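# Press the ivory rocker switch's marked end down

## Task

Push the marked end of the ivory rocker switch down so that it stays pressed, with the switch still lying flat. At the finish neither gripper may be in contact with the switch. Every drink can, parts box and small stack bin present must still be upright.

## Robot and tools

Robot: two 6-joint arms with parallel grippers, left_arm and right_arm. In the scene frame (origin at table-top height, midway between the nominal bases; +x out over the table, +y toward left_arm, +z up) the calibrated bases sit at left_arm (+0.035, +0.272, 0) m and right_arm (+0.005, -0.244, 0) m, each yawed very slightly. The arm names do not match image sides. Joint order for every row and every per-joint list: waist, shoulder, elbow, wrist pitch, wrist yaw, wrist roll. Stated ranges in rad: waist -2.618 to 3.054, shoulder 0.000 to 3.142, elbow 0.000 to 3.142, wrist pitch -1.571 to 1.571, wrist yaw -1.571 to 1.571, wrist roll -2.094 to 2.094. A real end may differ from these by up to 0.059 rad. Gripper fingers point along the hand's +z and close along its y; the reported hand point lies between the pads, roughly 1 cm behind the tips.

A row is always 14 numbers in [-1, 1], covering both arms even if one stays still: left_arm's 6 joint values then its opening, then right_arm's 6 joint values then its opening. Joint values are offsets, not poses: they count from the Joint targets shown when the action (or move) begins, never from the previous row, so sending the same offset twice moves twice as far. Scale: 1.0 equals 2.224 rad for waist, shoulder and elbow, and 8.485 rad for the three wrist joints. Opening is absolute: +1 fully open, -1 closed. Sending 0 for an arm's joints re-commands its current targets; for a gripper, resend its present opening to leave it unchanged.

execute_actions(actions, cameras): actions is a list of actions; each action is up to 15 rows, one per 1/30 s step, and a short action repeats its final row to fill 15 steps. An action is rejected for both arms if any joint would go more than 0.059 rad beyond its range end; the whole call is rejected if any action is malformed or the first one fails that check. cameras: list of names, ["all"], or [] for none; default shows all only when actions is empty. An empty actions list just reports state and images.

move(target, speed, blend, opening_speed, grip_force, blocking, cameras): target is one 14-number row or a list of up to 15 rows, every row an offset from the same starting Joint targets. All joints travel together, so the hand follows a curve; nothing avoids obstacles or the other arm. speed: rad/s for the joint with the longest way to go, 0.01 to 12.57, default 0.5; one value or one per target. blend: rad, rounds corners at intermediate targets; 0 stops at each. opening_speed: change of opening per second on the -1..+1 scale, at least 0.2. grip_force: per-pad limit in newtons, 10 to 50, one value or one per arm; it persists. blocking=false returns after about 0.5 s while motion continues. The result adds a move: line with done, off_target, moving, held or fault, plus limits=held if steps were withheld. Faster motion and targets set deeper past a contact make harder impacts.

wait(seconds 0 to 10) lets time pass with commands held; a running move continues. stop() brakes a running move. zoom_image(camera, region) enlarges part of the latest image from cam_head_left or cam_head_right; region is [x0, y0, x1, y1] in pixels from the top-left, no more than 504 wide or high. finished_scene(scene) ends the current scene for good, scene being its number; call nothing else after it in that reply.

Result lines: end_effector_position (m) and end_effector_quat_wxyz in the scene frame, possibly a few cm off. Joint positions (rad) per arm, then pad gap in m (0.094 when open); Joint velocities likewise, or "within noise". Joint targets are the base for your next offsets. grip_measured uses the opening scale and may read a bit wide when empty. Joint torques are in joint order, positive toward larger angles, include gravity, and for joints 1 to 3 wrap at ±28 N m. Calls with actions also list joint positions at some steps. "joint sent to its limit" means a joint was clipped at its real end; "joint command not followed" means the clearance check altered targets. Tool commands shows current commands.

Cameras: cam_head_left and cam_head_right, both 896x504, on one bar on a stand behind the arms, about 1.03 m up near x = -0.22, looking down at the table.

Cautions: approach the switch slowly and press only as deep as needed; strike nothing hard. Do not tip the can, box or bin or let anything leave the table. The wrist-camera cable counts as part of the hand; keep it clear of objects and avoid force on it. Keep the two arms well apart. A blocked arm keeps pushing; to release, command its targets back past its measured positions. Lift clear of the switch before finishing. Long stretched poses or pushing at unreachable targets heat motors: MOTOR HOT appears at 75 °C, and at 90 °C an OVER-TEMPERATURE FAULT folds that arm and it stays idle.

Each tool is called after "Request:" in YAML: its name, and indented under it one key for each argument.

## Session

Request:
execute_actions:
  actions: []

Scene clock: 0.00 s.
left_arm: end_effector_position=(+0.4306, +0.2970, +0.1019) grip_measured=+1.000 end_effector_quat_wxyz=(+0.594, -0.058, +0.801, +0.043) | right_arm: end_effector_position=(+0.4078, -0.2592, +0.1006) grip_measured=+1.000 end_effector_quat_wxyz=(+0.587, +0.008, +0.810, -0.016)
Joint positions: left_arm=[0.015 1.55 0.343 0.908 -0.141 -0.044 0.094] | right_arm=[-0.012 1.559 0.377 0.866 -0.004 -0.019 0.094]
Joint velocities: within noise
Joint torques (N m): no reading
Heat: left arm: 26 °C; right arm: 30 °C.
Joint targets: left_arm=[0.015 1.542 0.352 0.915 -0.142 -0.045] | right_arm=[-0.012 1.552 0.383 0.873 -0.004 -0.019]
Tool commands: left_gripper/opening=+1.0 right_gripper/opening=+1.0

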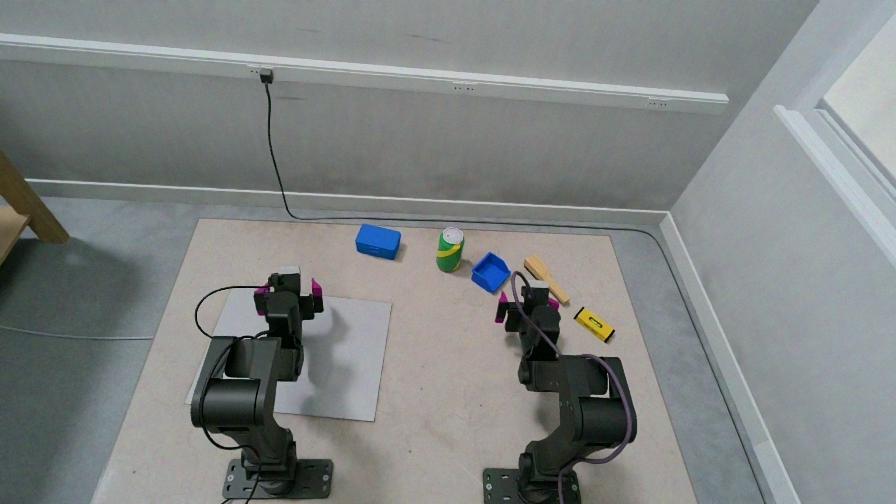

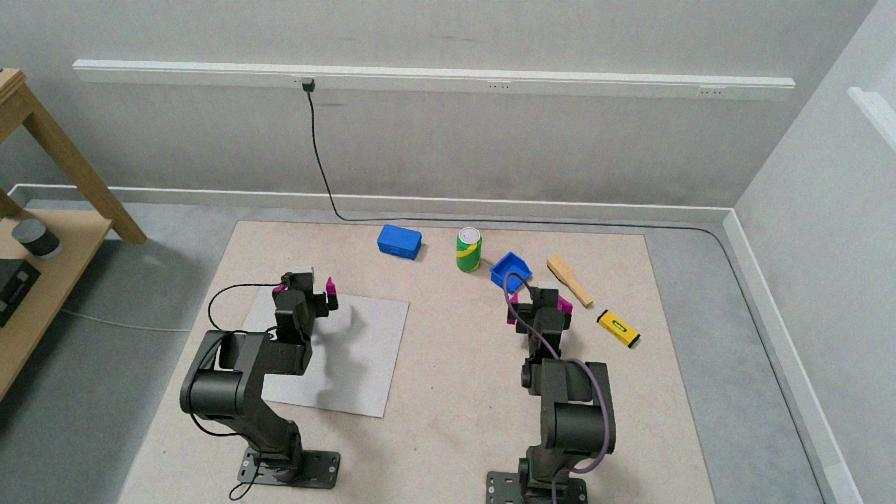

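Request:
zoom_image:
  camera: "cam_head_left"
  region: [190, 210, 420, 340]

Request:
zoom_image:
  camera: "cam_head_right"
  region: [200, 210, 430, 340]

Request:
zoom_image:
  camera: "cam_head_left"
  region: [420, 210, 650, 400]

Scaled by 2.191 from the camera's 896x504 image, which has a finer 1280x720 frame.

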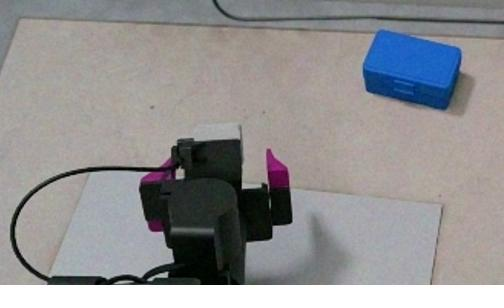

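Scaled by 2.191 from the camera's 896x504 image, which has a finer 1280x720 frame.

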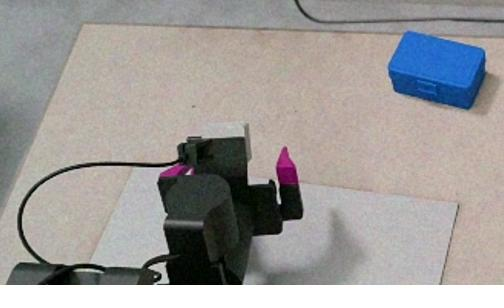

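Scaled by 2.191 from the camera's 896x504 image, which has a finer 1280x720 frame.

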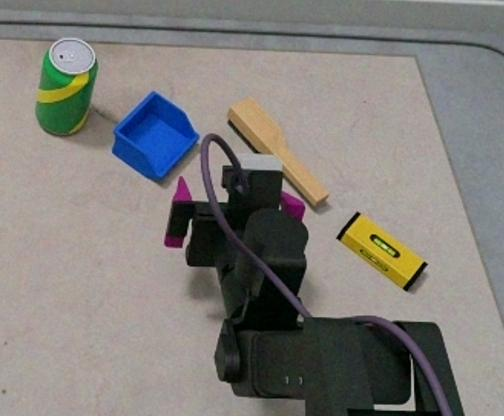

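Request:
zoom_image:
  camera: "cam_head_left"
  region: [300, 280, 530, 504]

Request:
zoom_image:
  camera: "cam_head_left"
  region: [90, 280, 320, 504]

Request:
zoom_image:
  camera: "cam_head_right"
  region: [430, 210, 720, 504]

Request:
zoom_image:
  camera: "cam_head_right"
  region: [120, 280, 430, 504]

Scaled by 2.191 from the camera's 896x504 image, which has a finer 1280x720 frame.

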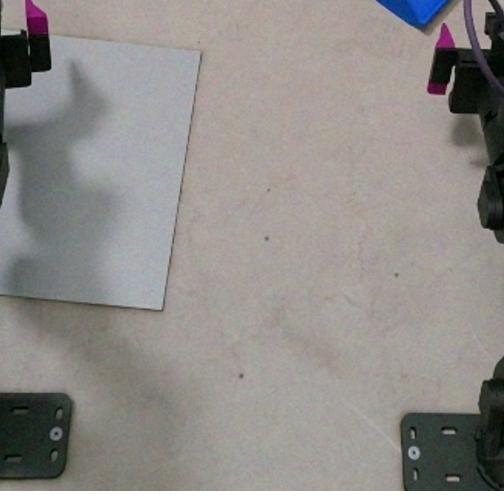

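Scaled by 2.191 from the camera's 896x504 image, which has a finer 1280x720 frame.

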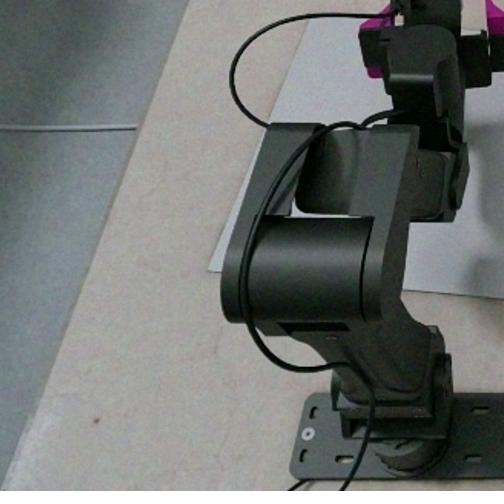

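Scaled by 1.714 from the camera's 896x504 image, which has a finer 1280x720 frame.

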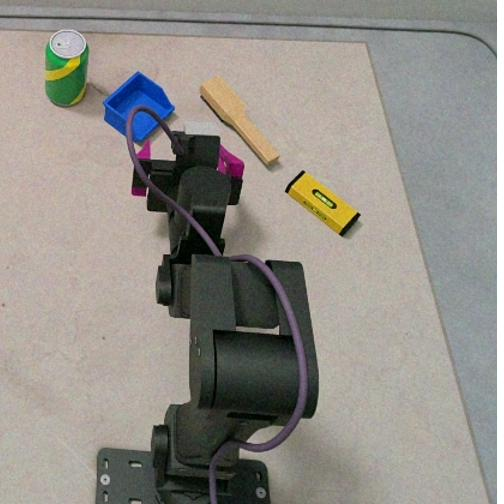

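Scaled by 1.626 from the camera's 896x504 image, which has a finer 1280x720 frame.

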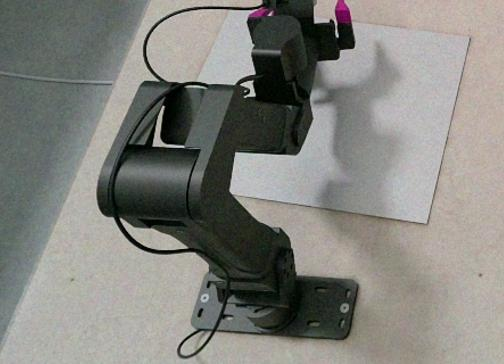

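Request:
move:
  target: [0.3, -0.135, 0.09, 0, 0, 0, 1, -0.25, -0.135, 0.09, 0, 0, 0, 1]
  speed: 0.8
  cameras: ["all"]

Scene clock: 13.27 s.
left_arm: end_effector_position=(+0.3402, +0.5421, +0.2959) grip_measured=+1.000 end_effector_quat_wxyz=(+0.716, -0.271, +0.581, +0.275) | right_arm: end_effector_position=(+0.3476, -0.4754, +0.2923) grip_measured=+1.000 end_effector_quat_wxyz=(+0.722, +0.186, +0.626, -0.229)
Joint positions: left_arm=[0.678 1.261 0.53 0.911 -0.14 -0.044 0.094] | right_arm=[-0.566 1.268 0.554 0.861 0 -0.019 0.094]
Joint torques (N m): left_arm=[0.28 -5.24 9.8 2.14 -0.02 -0.06] | right_arm=[-0.16 -4.72 9.78 2.21 -0.06 -0.02]
Heat: left arm: 27 °C; right arm: 32 °C.
Joint targets: left_arm=[0.682 1.241 0.552 0.915 -0.142 -0.045] | right_arm=[-0.568 1.252 0.583 0.873 -0.004 -0.019]
move: done

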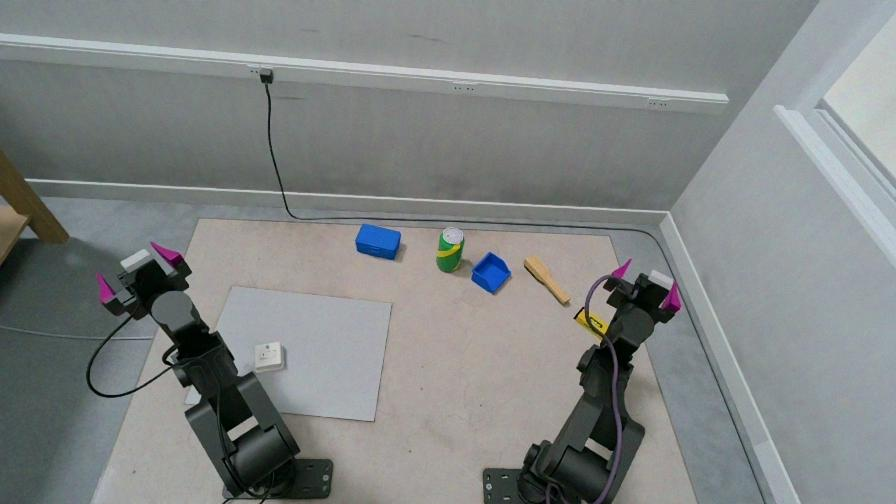

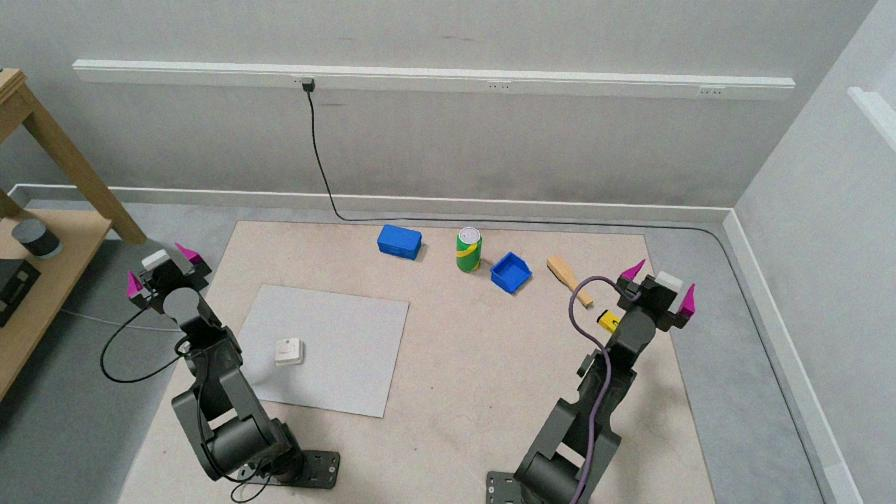

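The switch is on the gray sheet. Zoom in.

Request:
zoom_image:
  camera: "cam_head_left"
  region: [240, 330, 300, 380]

Request:
zoom_image:
  camera: "cam_head_right"
  region: [260, 325, 320, 375]

Scaled by 8.400 from the camera's 896x504 image, which has a finer 1280x720 frame.

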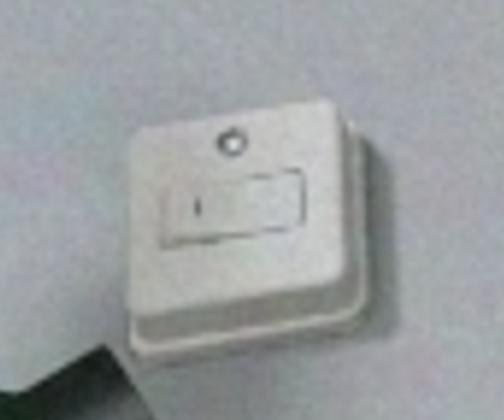

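Scaled by 8.400 from the camera's 896x504 image, which has a finer 1280x720 frame.

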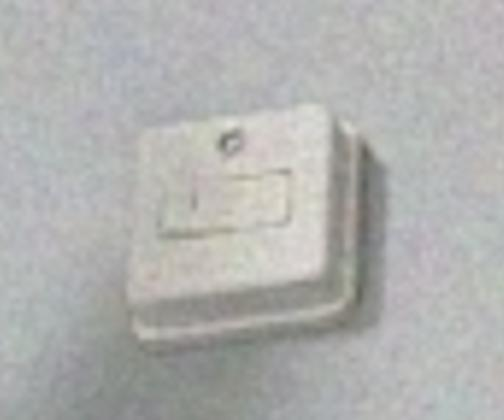

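Request:
zoom_image:
  camera: "cam_head_left"
  region: [80, 220, 230, 330]

Request:
zoom_image:
  camera: "cam_head_right"
  region: [590, 240, 720, 340]

Scaled by 3.360 from the camera's 896x504 image, which has a finer 1280x720 frame.

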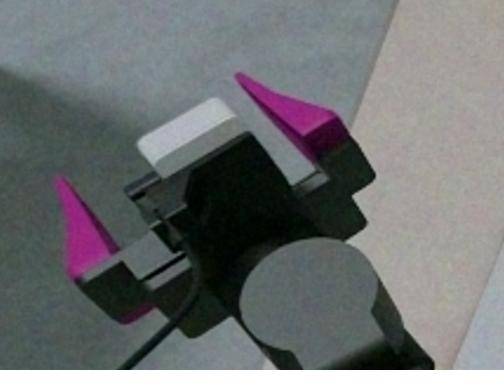

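Scaled by 3.877 from the camera's 896x504 image, which has a finer 1280x720 frame.

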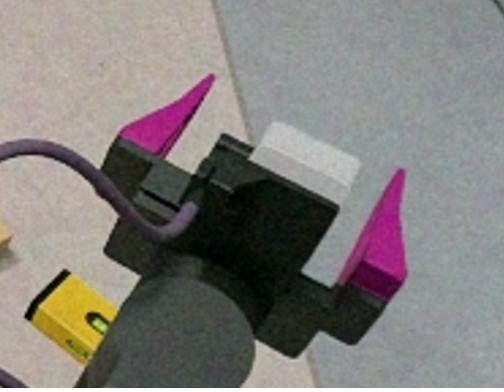

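Request:
move:
  target: [-0.2237, 0.170, 0.357, -0.2608, 0.0167, 0.0053, -1, 0, 0, 0, 0, 0, 0, 1]
  speed: 0.8
  opening_speed: 0.8
  cameras: ["all"]

Scene clock: 29.40 s.
left_arm: end_effector_position=(+0.3098, +0.3223, +0.1207) grip_measured=-0.995 end_effector_quat_wxyz=(-0.002, -0.090, +0.996, +0.005) | right_arm: end_effector_position=(+0.3476, -0.4754, +0.2923) grip_measured=+1.000 end_effector_quat_wxyz=(+0.722, +0.186, +0.626, -0.229)
Joint positions: left_arm=[0.189 1.603 1.318 -1.289 -0.011 -0.01 0] | right_arm=[-0.566 1.268 0.554 0.861 0 -0.019 0.094]
Joint torques (N m): left_arm=[-0.25 -4.55 9.51 0.44 0.12 0.08] | right_arm=[-0.2 -4.49 9.96 2.15 -0.07 -0.02]
Heat: left arm: 29 °C; right arm: 33 °C.
Joint targets: left_arm=[0.184 1.619 1.346 -1.298 0.000 0.000] | right_arm=[-0.568 1.252 0.583 0.873 -0.004 -0.019]
move: done

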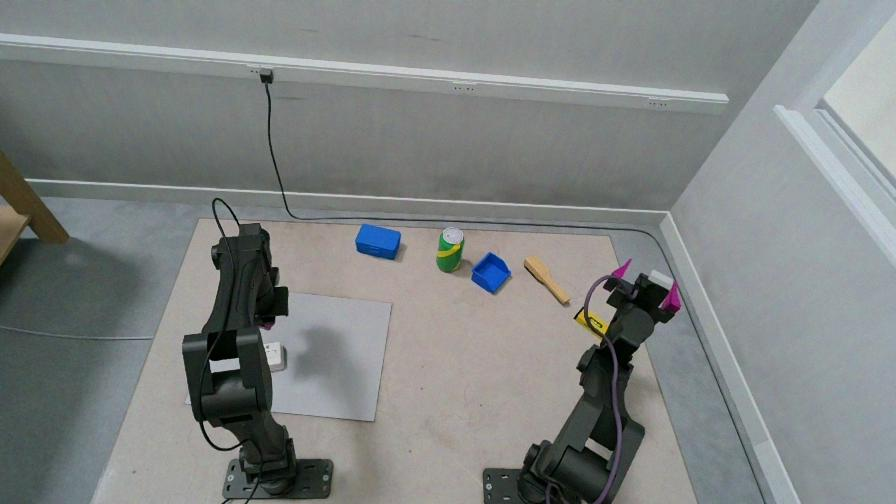

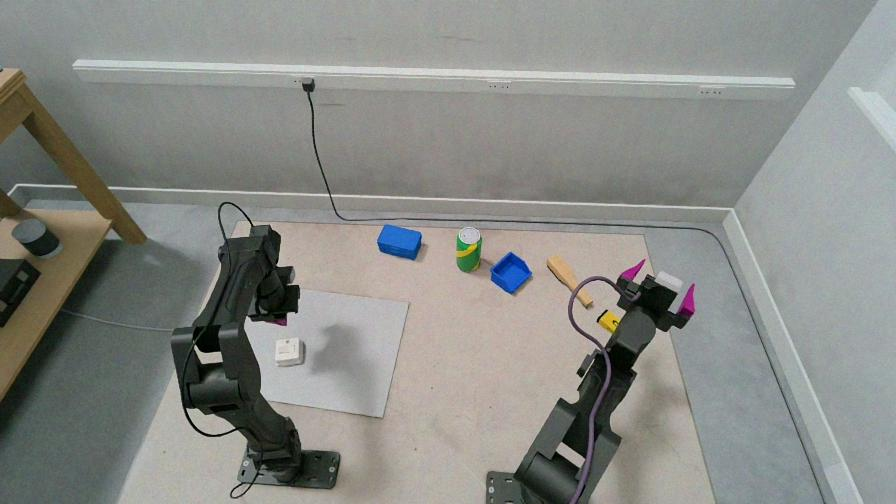

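Request:
zoom_image:
  camera: "cam_head_left"
  region: [230, 280, 310, 380]

Request:
zoom_image:
  camera: "cam_head_right"
  region: [240, 280, 320, 380]

Scaled by 5.040 from the camera's 896x504 image, which has a finer 1280x720 frame.

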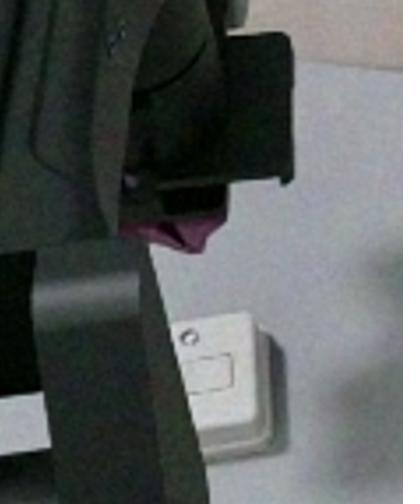

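Scaled by 5.040 from the camera's 896x504 image, which has a finer 1280x720 frame.

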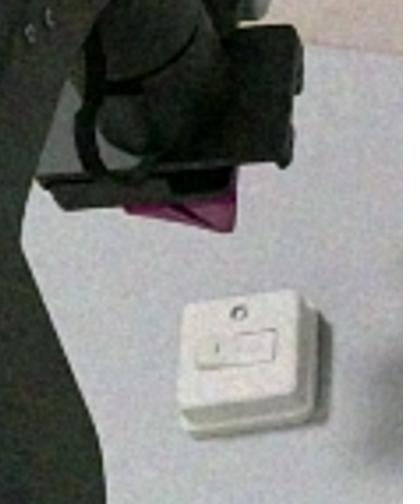

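Request:
move:
  target: [0.0495, -0.0031, -0.0895, 0.0230, 0.0013, 0.0118, -1, 0, 0, 0, 0, 0, 0, 1]
  speed: 0.3
  cameras: ["all"]

Request:
zoom_image:
  camera: "cam_head_left"
  region: [230, 300, 310, 380]

Request:
zoom_image:
  camera: "cam_head_right"
  region: [240, 300, 320, 380]

Scene clock: 52.10 s.
left_arm: end_effector_position=(+0.2996, +0.3469, +0.0791) grip_measured=-0.995 end_effector_quat_wxyz=(+0.000, -0.091, +0.996, +0.000) | right_arm: end_effector_position=(+0.3476, -0.4754, +0.2923) grip_measured=+1.000 end_effector_quat_wxyz=(+0.722, +0.186, +0.626, -0.229)
Joint positions: left_arm=[0.29 1.603 1.151 -1.118 -0.001 0.089 0] | right_arm=[-0.566 1.268 0.554 0.861 0 -0.019 0.094]
Joint torques (N m): left_arm=[0.39 -5.04 6.19 0.69 0.14 0.06] | right_arm=[-0.18 -4.48 9.96 2.15 -0.06 -0.02]
Heat: left arm: 28 °C; right arm: 34 °C.
Joint targets: left_arm=[0.294 1.613 1.147 -1.103 0.011 0.100] | right_arm=[-0.568 1.252 0.583 0.873 -0.004 -0.019]
move: done

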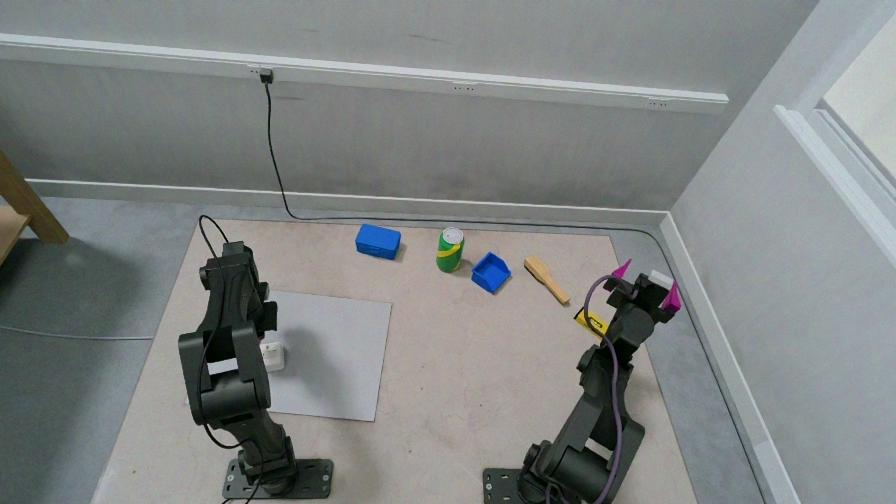

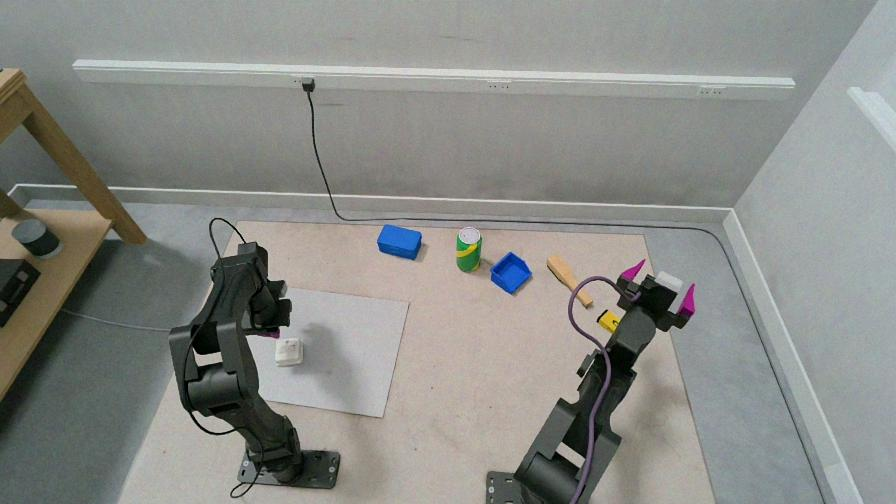

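Scaled by 6.300 from the camera's 896x504 image, which has a finer 1280x720 frame.

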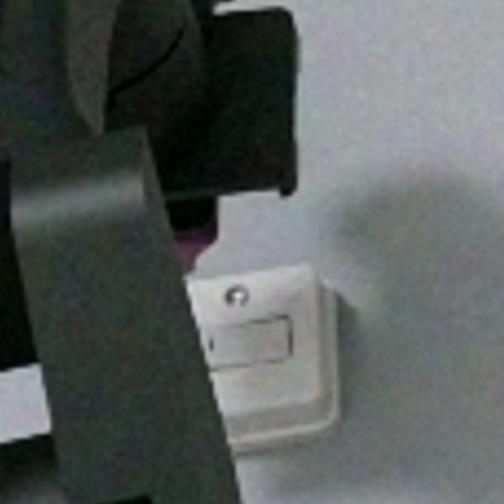

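Scaled by 6.300 from the camera's 896x504 image, which has a finer 1280x720 frame.

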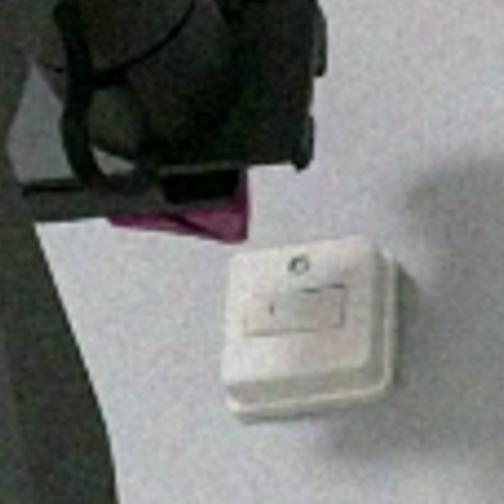

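Request:
move:
  target: [0, 0, 0, 0, 0, 0, -1, 0, 0, 0, 0, 0, 0.185, -1]
  speed: 0.8
  opening_speed: 0.8
  cameras: ["all"]

Request:
zoom_image:
  camera: "cam_head_right"
  region: [600, 240, 720, 340]

Request:
zoom_image:
  camera: "cam_head_left"
  region: [590, 230, 710, 330]

Scene clock: 64.73 s.
left_arm: end_effector_position=(+0.2997, +0.3469, +0.0791) grip_measured=-0.995 end_effector_quat_wxyz=(+0.001, -0.091, +0.996, +0.001) | right_arm: end_effector_position=(+0.3476, -0.4754, +0.2923) grip_measured=-0.996 end_effector_quat_wxyz=(+0.672, +0.575, +0.310, +0.350)
Joint positions: left_arm=[0.29 1.603 1.151 -1.118 -0.001 0.089 0] | right_arm=[-0.566 1.268 0.554 0.861 0 1.556 0]
Joint torques (N m): left_arm=[0.29 -5.05 6.17 0.68 0.15 0.07] | right_arm=[-0.18 -4.48 9.96 2.14 -0.06 -0.08]
Heat: left arm: 28 °C; right arm: 35 °C.
Joint targets: left_arm=[0.294 1.613 1.147 -1.103 0.011 0.100] | right_arm=[-0.568 1.252 0.583 0.873 -0.004 1.551]
move: done

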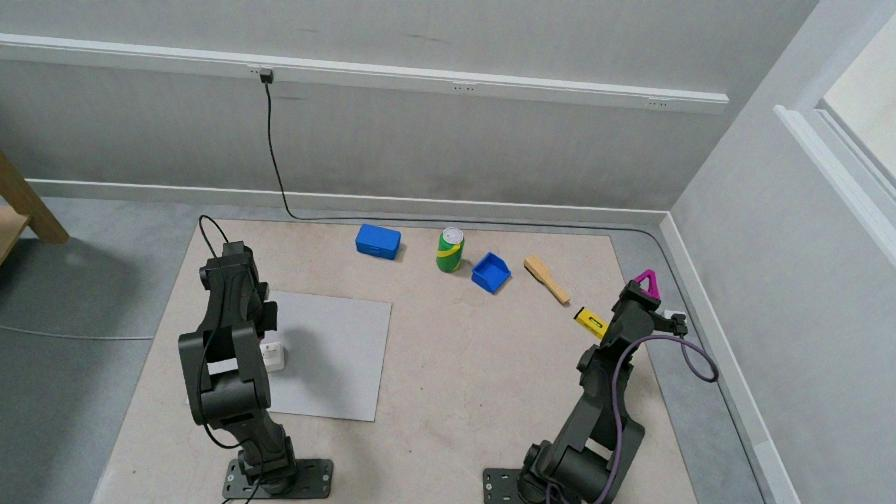

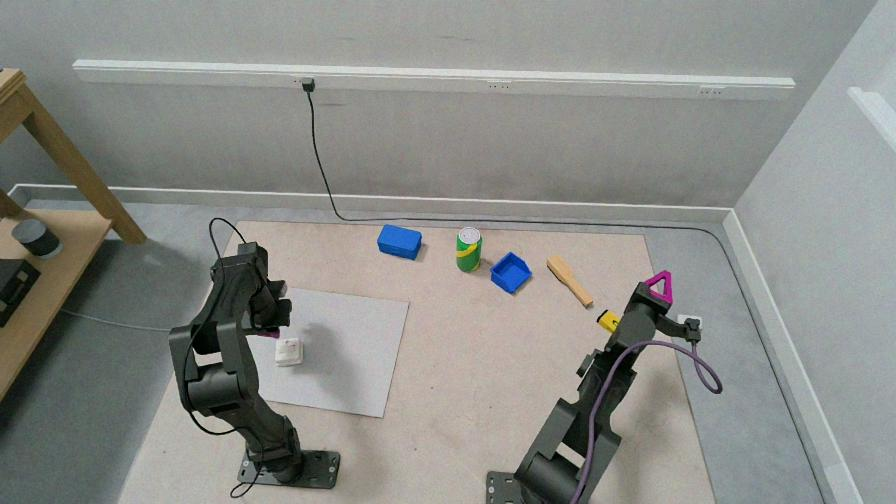

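Scaled by 4.200 from the camera's 896x504 image, which has a finer 1280x720 frame.

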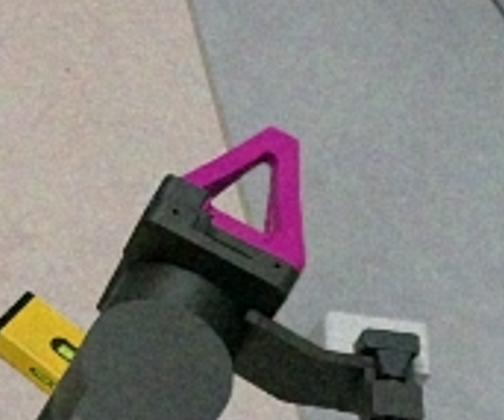

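Scaled by 4.200 from the camera's 896x504 image, which has a finer 1280x720 frame.

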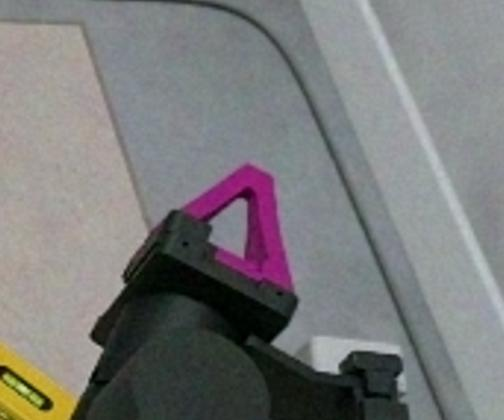

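Request:
move:
  target: [0.0085, -0.0067, -0.0490, 0.0110, 0, 0.0022, -1, 0, 0, 0, 0, 0, 0, -1]
  speed: 0.2
  cameras: ["all"]

Request:
zoom_image:
  camera: "cam_head_right"
  region: [250, 310, 310, 370]

Request:
zoom_image:
  camera: "cam_head_left"
  region: [240, 320, 300, 380]

Scene clock: 82.93 s.
left_arm: end_effector_position=(+0.2878, +0.3482, +0.0527) grip_measured=-0.995 end_effector_quat_wxyz=(-0.007, -0.090, +0.996, -0.001) | right_arm: end_effector_position=(+0.3476, -0.4754, +0.2923) grip_measured=-0.996 end_effector_quat_wxyz=(+0.672, +0.575, +0.310, +0.350)
Joint positions: left_arm=[0.307 1.603 1.043 -1.025 0 0.108 0] | right_arm=[-0.566 1.268 0.554 0.861 0 1.556 0]
Joint torques (N m): left_arm=[0.44 -6.06 6.06 0.66 0.14 0.09] | right_arm=[-0.2 -4.49 9.95 2.15 -0.06 -0.07]
Heat: left arm: 28 °C; right arm: 36 °C.
Joint targets: left_arm=[0.313 1.598 1.038 -1.010 0.011 0.119] | right_arm=[-0.568 1.252 0.583 0.873 -0.004 1.551]
move: done

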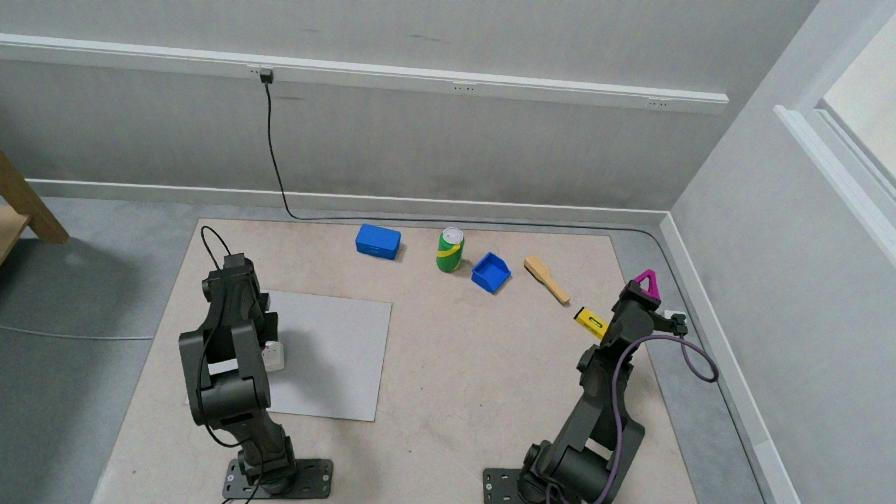

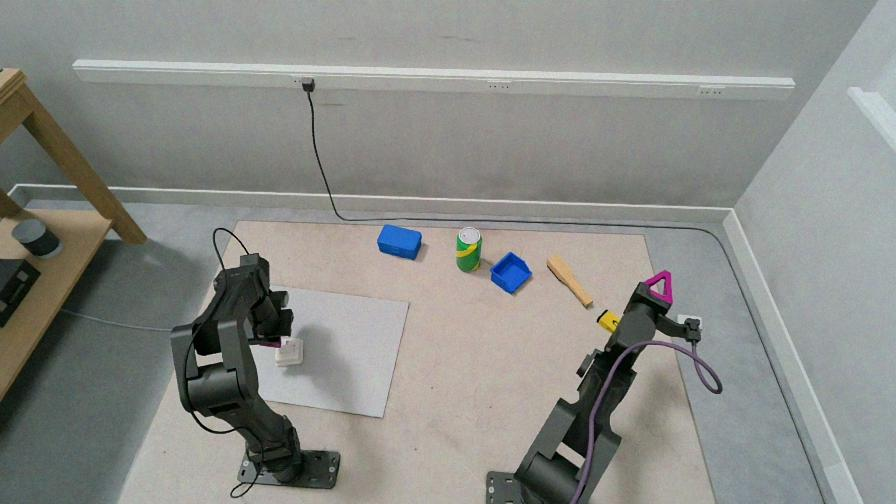

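Scaled by 8.400 from the camera's 896x504 image, which has a finer 1280x720 frame.

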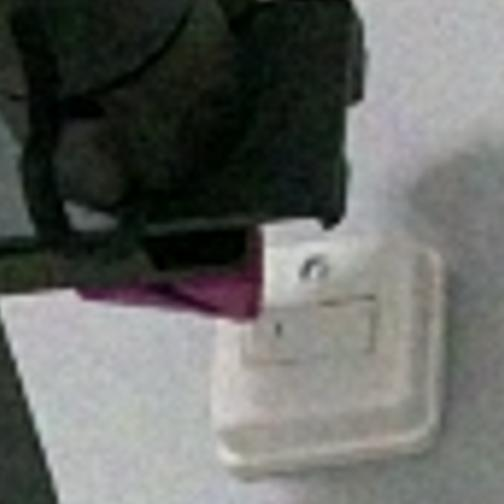

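Scaled by 8.400 from the camera's 896x504 image, which has a finer 1280x720 frame.

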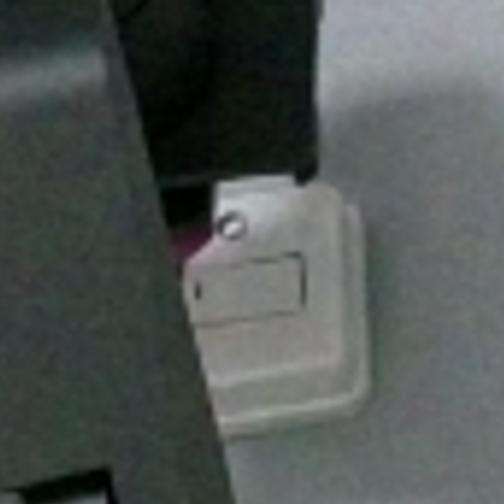

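Request:
move:
  target: [0.0039, -0.1039, -0.1088, 0.0324, 0, 0.001, -1, 0, 0, 0, 0, 0, 0, -1]
  speed: 0.2
  cameras: ["all"]

Request:
zoom_image:
  camera: "cam_head_right"
  region: [250, 310, 310, 370]

Request:
zoom_image:
  camera: "cam_head_left"
  region: [240, 320, 300, 380]

Scene clock: 93.43 s.
left_arm: end_effector_position=(+0.2895, +0.3510, +0.0471) grip_measured=-0.995 end_effector_quat_wxyz=(+0.110, -0.090, +0.990, +0.023) | right_arm: end_effector_position=(+0.3476, -0.4754, +0.2923) grip_measured=-0.996 end_effector_quat_wxyz=(+0.672, +0.575, +0.310, +0.350)
Joint positions: left_arm=[0.315 1.396 0.803 -0.752 0 0.117 0] | right_arm=[-0.566 1.268 0.554 0.861 0 1.556 0]
Joint torques (N m): left_arm=[0.49 -6.58 6.27 1.11 0.14 0.09] | right_arm=[-0.2 -4.48 9.96 2.15 -0.07 -0.06]
Heat: left arm: 27 °C; right arm: 36 °C.
Joint targets: left_arm=[0.322 1.367 0.796 -0.735 0.011 0.127] | right_arm=[-0.568 1.252 0.583 0.873 -0.004 1.551]
move: done

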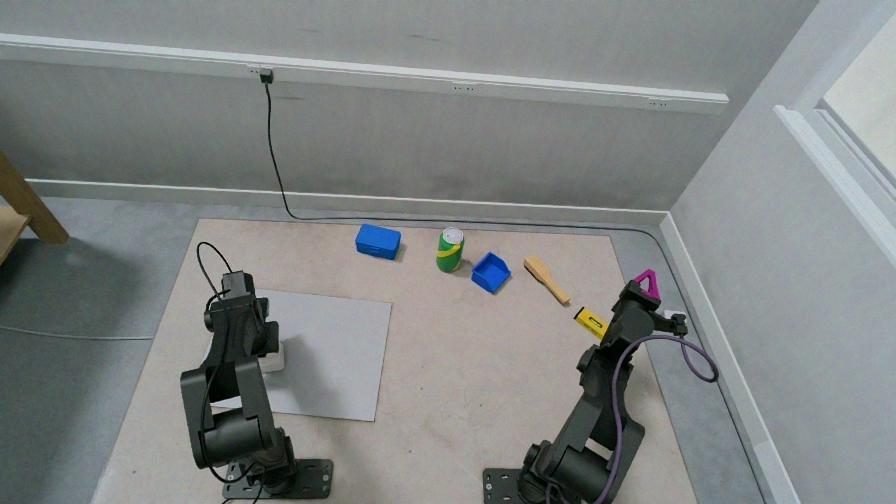

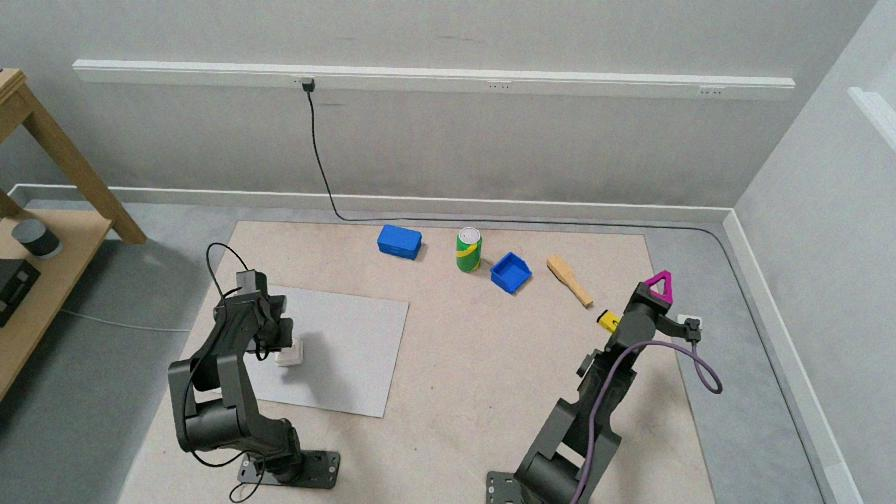

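Scaled by 8.400 from the camera's 896x504 image, which has a finer 1280x720 frame.

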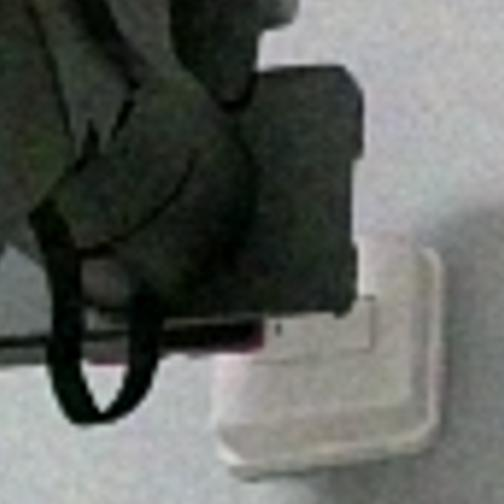

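Scaled by 8.400 from the camera's 896x504 image, which has a finer 1280x720 frame.

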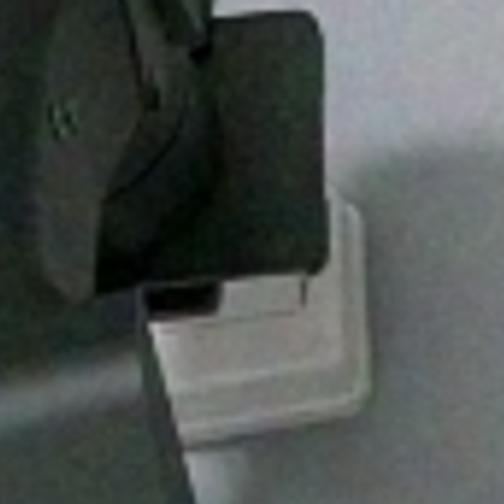

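Request:
move:
  target: [0, 0.1803, 0.1960, -0.0586, 0, 0, -1, 0, 0, 0, 0, 0, 0, -1]
  speed: 0.3
  cameras: ["all"]

Request:
zoom_image:
  camera: "cam_head_right"
  region: [250, 310, 310, 370]

Request:
zoom_image:
  camera: "cam_head_left"
  region: [240, 320, 300, 380]

Scene clock: 100.50 s.
left_arm: end_effector_position=(+0.2823, +0.3488, +0.0572) grip_measured=-0.995 end_effector_quat_wxyz=(-0.095, -0.090, +0.991, -0.020) | right_arm: end_effector_position=(+0.3476, -0.4754, +0.2923) grip_measured=-0.996 end_effector_quat_wxyz=(+0.672, +0.575, +0.310, +0.350)
Joint positions: left_arm=[0.315 1.75 1.206 -1.221 0 0.117 0] | right_arm=[-0.566 1.268 0.554 0.861 0 1.556 0]
Joint torques (N m): left_arm=[0.53 -5.24 8.69 0.03 0.12 0.08] | right_arm=[-0.2 -4.49 9.95 2.15 -0.06 -0.07]
Heat: left arm: 28 °C; right arm: 36 °C.
Joint targets: left_arm=[0.322 1.768 1.232 -1.232 0.011 0.127] | right_arm=[-0.568 1.252 0.583 0.873 -0.004 1.551]
move: done

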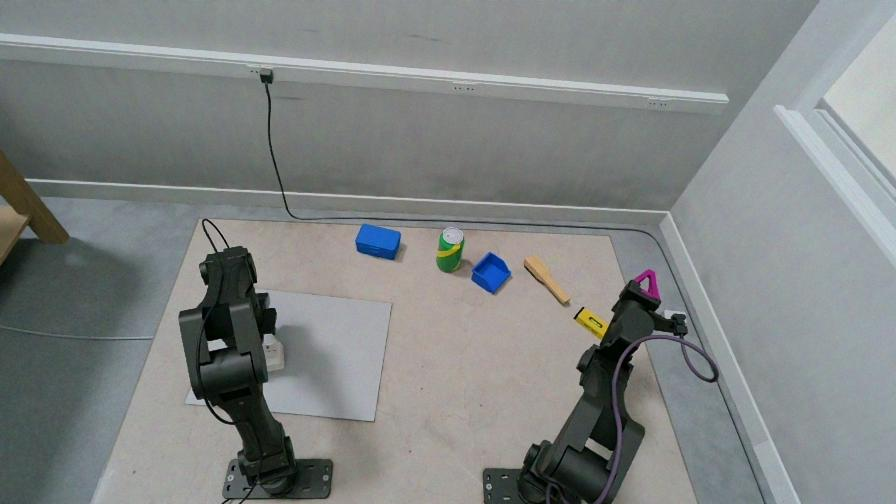

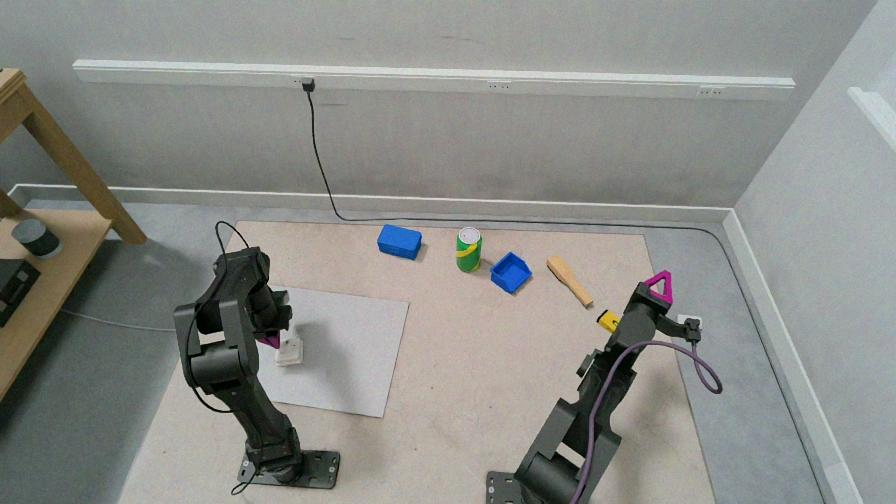

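Scaled by 8.400 from the camera's 896x504 image, which has a finer 1280x720 frame.

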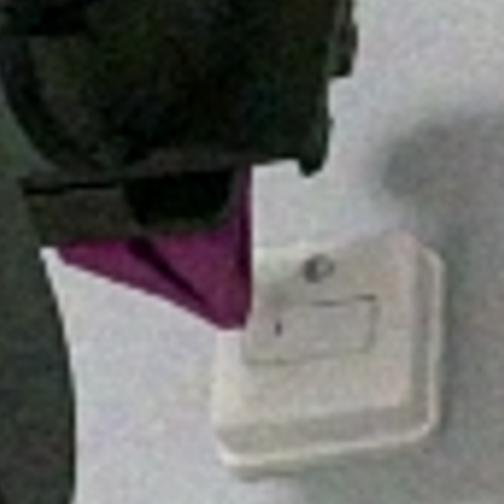

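Scaled by 8.400 from the camera's 896x504 image, which has a finer 1280x720 frame.

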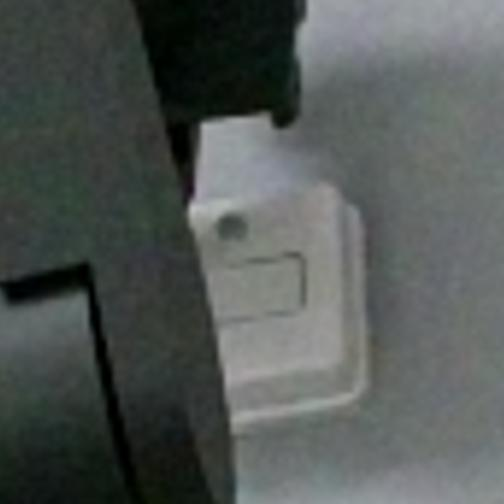

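Request:
move:
  target: [-0.0121, 0.0022, -0.0292, 0.0075, 0, 0, -1, 0, 0, 0, 0, 0, 0, -1]
  speed: 0.1
  cameras: ["all"]

Request:
zoom_image:
  camera: "cam_head_right"
  region: [250, 310, 310, 370]

Scene clock: 111.07 s.
left_arm: end_effector_position=(+0.2823, +0.3449, +0.0490) grip_measured=-0.995 end_effector_quat_wxyz=(-0.092, -0.082, +0.992, -0.019) | right_arm: end_effector_position=(+0.3476, -0.4754, +0.2923) grip_measured=-0.996 end_effector_quat_wxyz=(+0.672, +0.575, +0.310, +0.350)
Joint positions: left_arm=[0.301 1.75 1.173 -1.182 0 0.117 0] | right_arm=[-0.566 1.268 0.554 0.861 0 1.556 0]
Joint torques (N m): left_arm=[-0.39 -4.94 5.59 0.27 0.14 0.05] | right_arm=[-0.18 -4.48 9.95 2.15 -0.06 -0.07]
Heat: left arm: 28 °C; right arm: 36 °C.
Joint targets: left_arm=[0.295 1.773 1.167 -1.168 0.011 0.127] | right_arm=[-0.568 1.252 0.583 0.873 -0.004 1.551]
move: done

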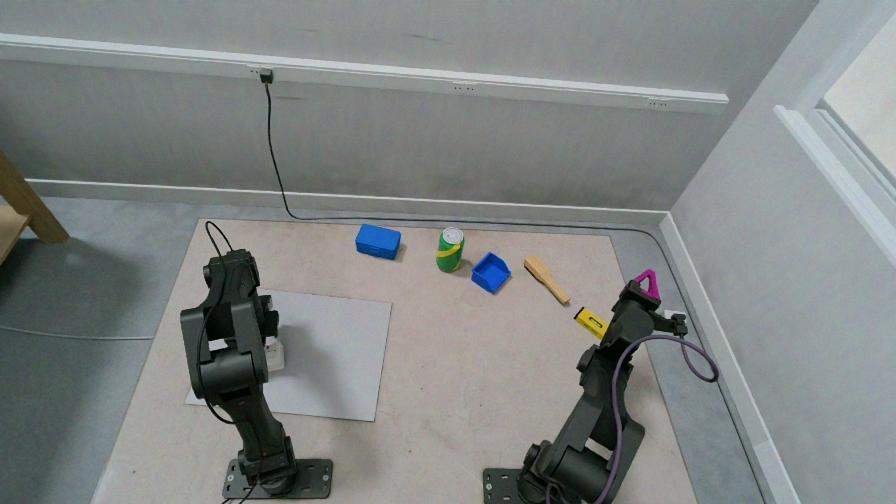

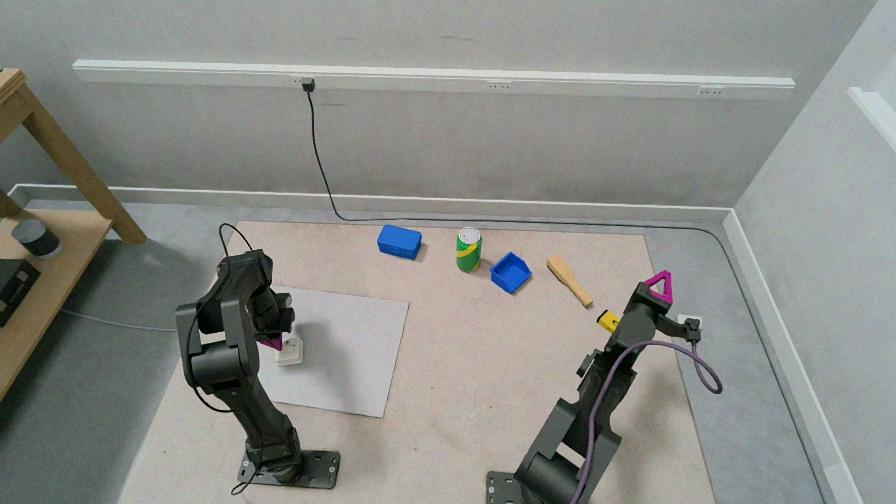

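Scaled by 8.400 from the camera's 896x504 image, which has a finer 1280x720 frame.

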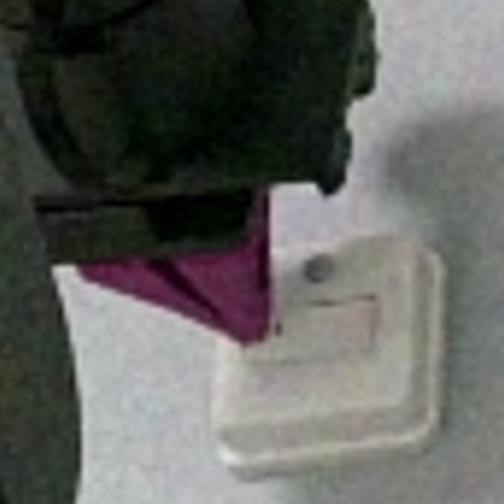

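Request:
move:
  target: [0, 0, -0.009, 0.0024, 0, 0, -1, 0, 0, 0, 0, 0, 0, -1]
  speed: 0.05
  cameras: ["cam_head_right"]

Request:
zoom_image:
  camera: "cam_head_right"
  region: [250, 310, 310, 370]

Scene clock: 114.77 s.
left_arm: end_effector_position=(+0.2808, +0.3444, +0.0442) grip_measured=-0.995 end_effector_quat_wxyz=(-0.092, -0.082, +0.992, -0.019) | right_arm: end_effector_position=(+0.3476, -0.4754, +0.2923) grip_measured=-0.996 end_effector_quat_wxyz=(+0.672, +0.575, +0.310, +0.350)
Joint positions: left_arm=[0.301 1.75 1.153 -1.162 0 0.117 0] | right_arm=[-0.566 1.268 0.554 0.861 0 1.556 0]
Joint torques (N m): left_arm=[-0.59 -4.86 5.52 0.28 0.16 0.08] | right_arm=[-0.2 -4.48 9.96 2.15 -0.06 -0.07]
Heat: left arm: 28 °C; right arm: 37 °C.
Joint targets: left_arm=[0.295 1.773 1.147 -1.148 0.011 0.127] | right_arm=[-0.568 1.252 0.583 0.873 -0.004 1.551]
move: done
Images, in order (width x height): cam_head_right 896x504.

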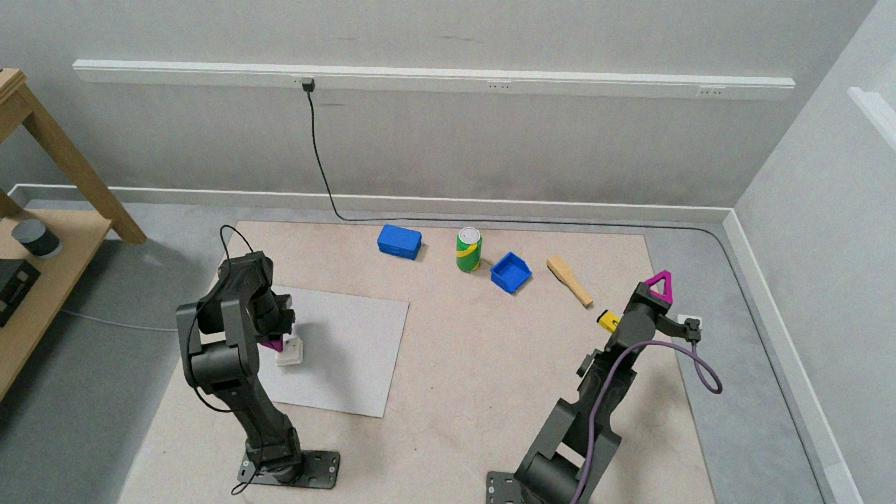

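Scaled by 8.400 from the camera's 896x504 image, which has a finer 1280x720 frame.

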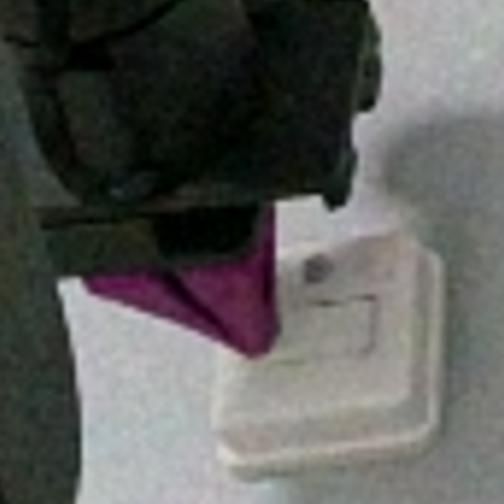

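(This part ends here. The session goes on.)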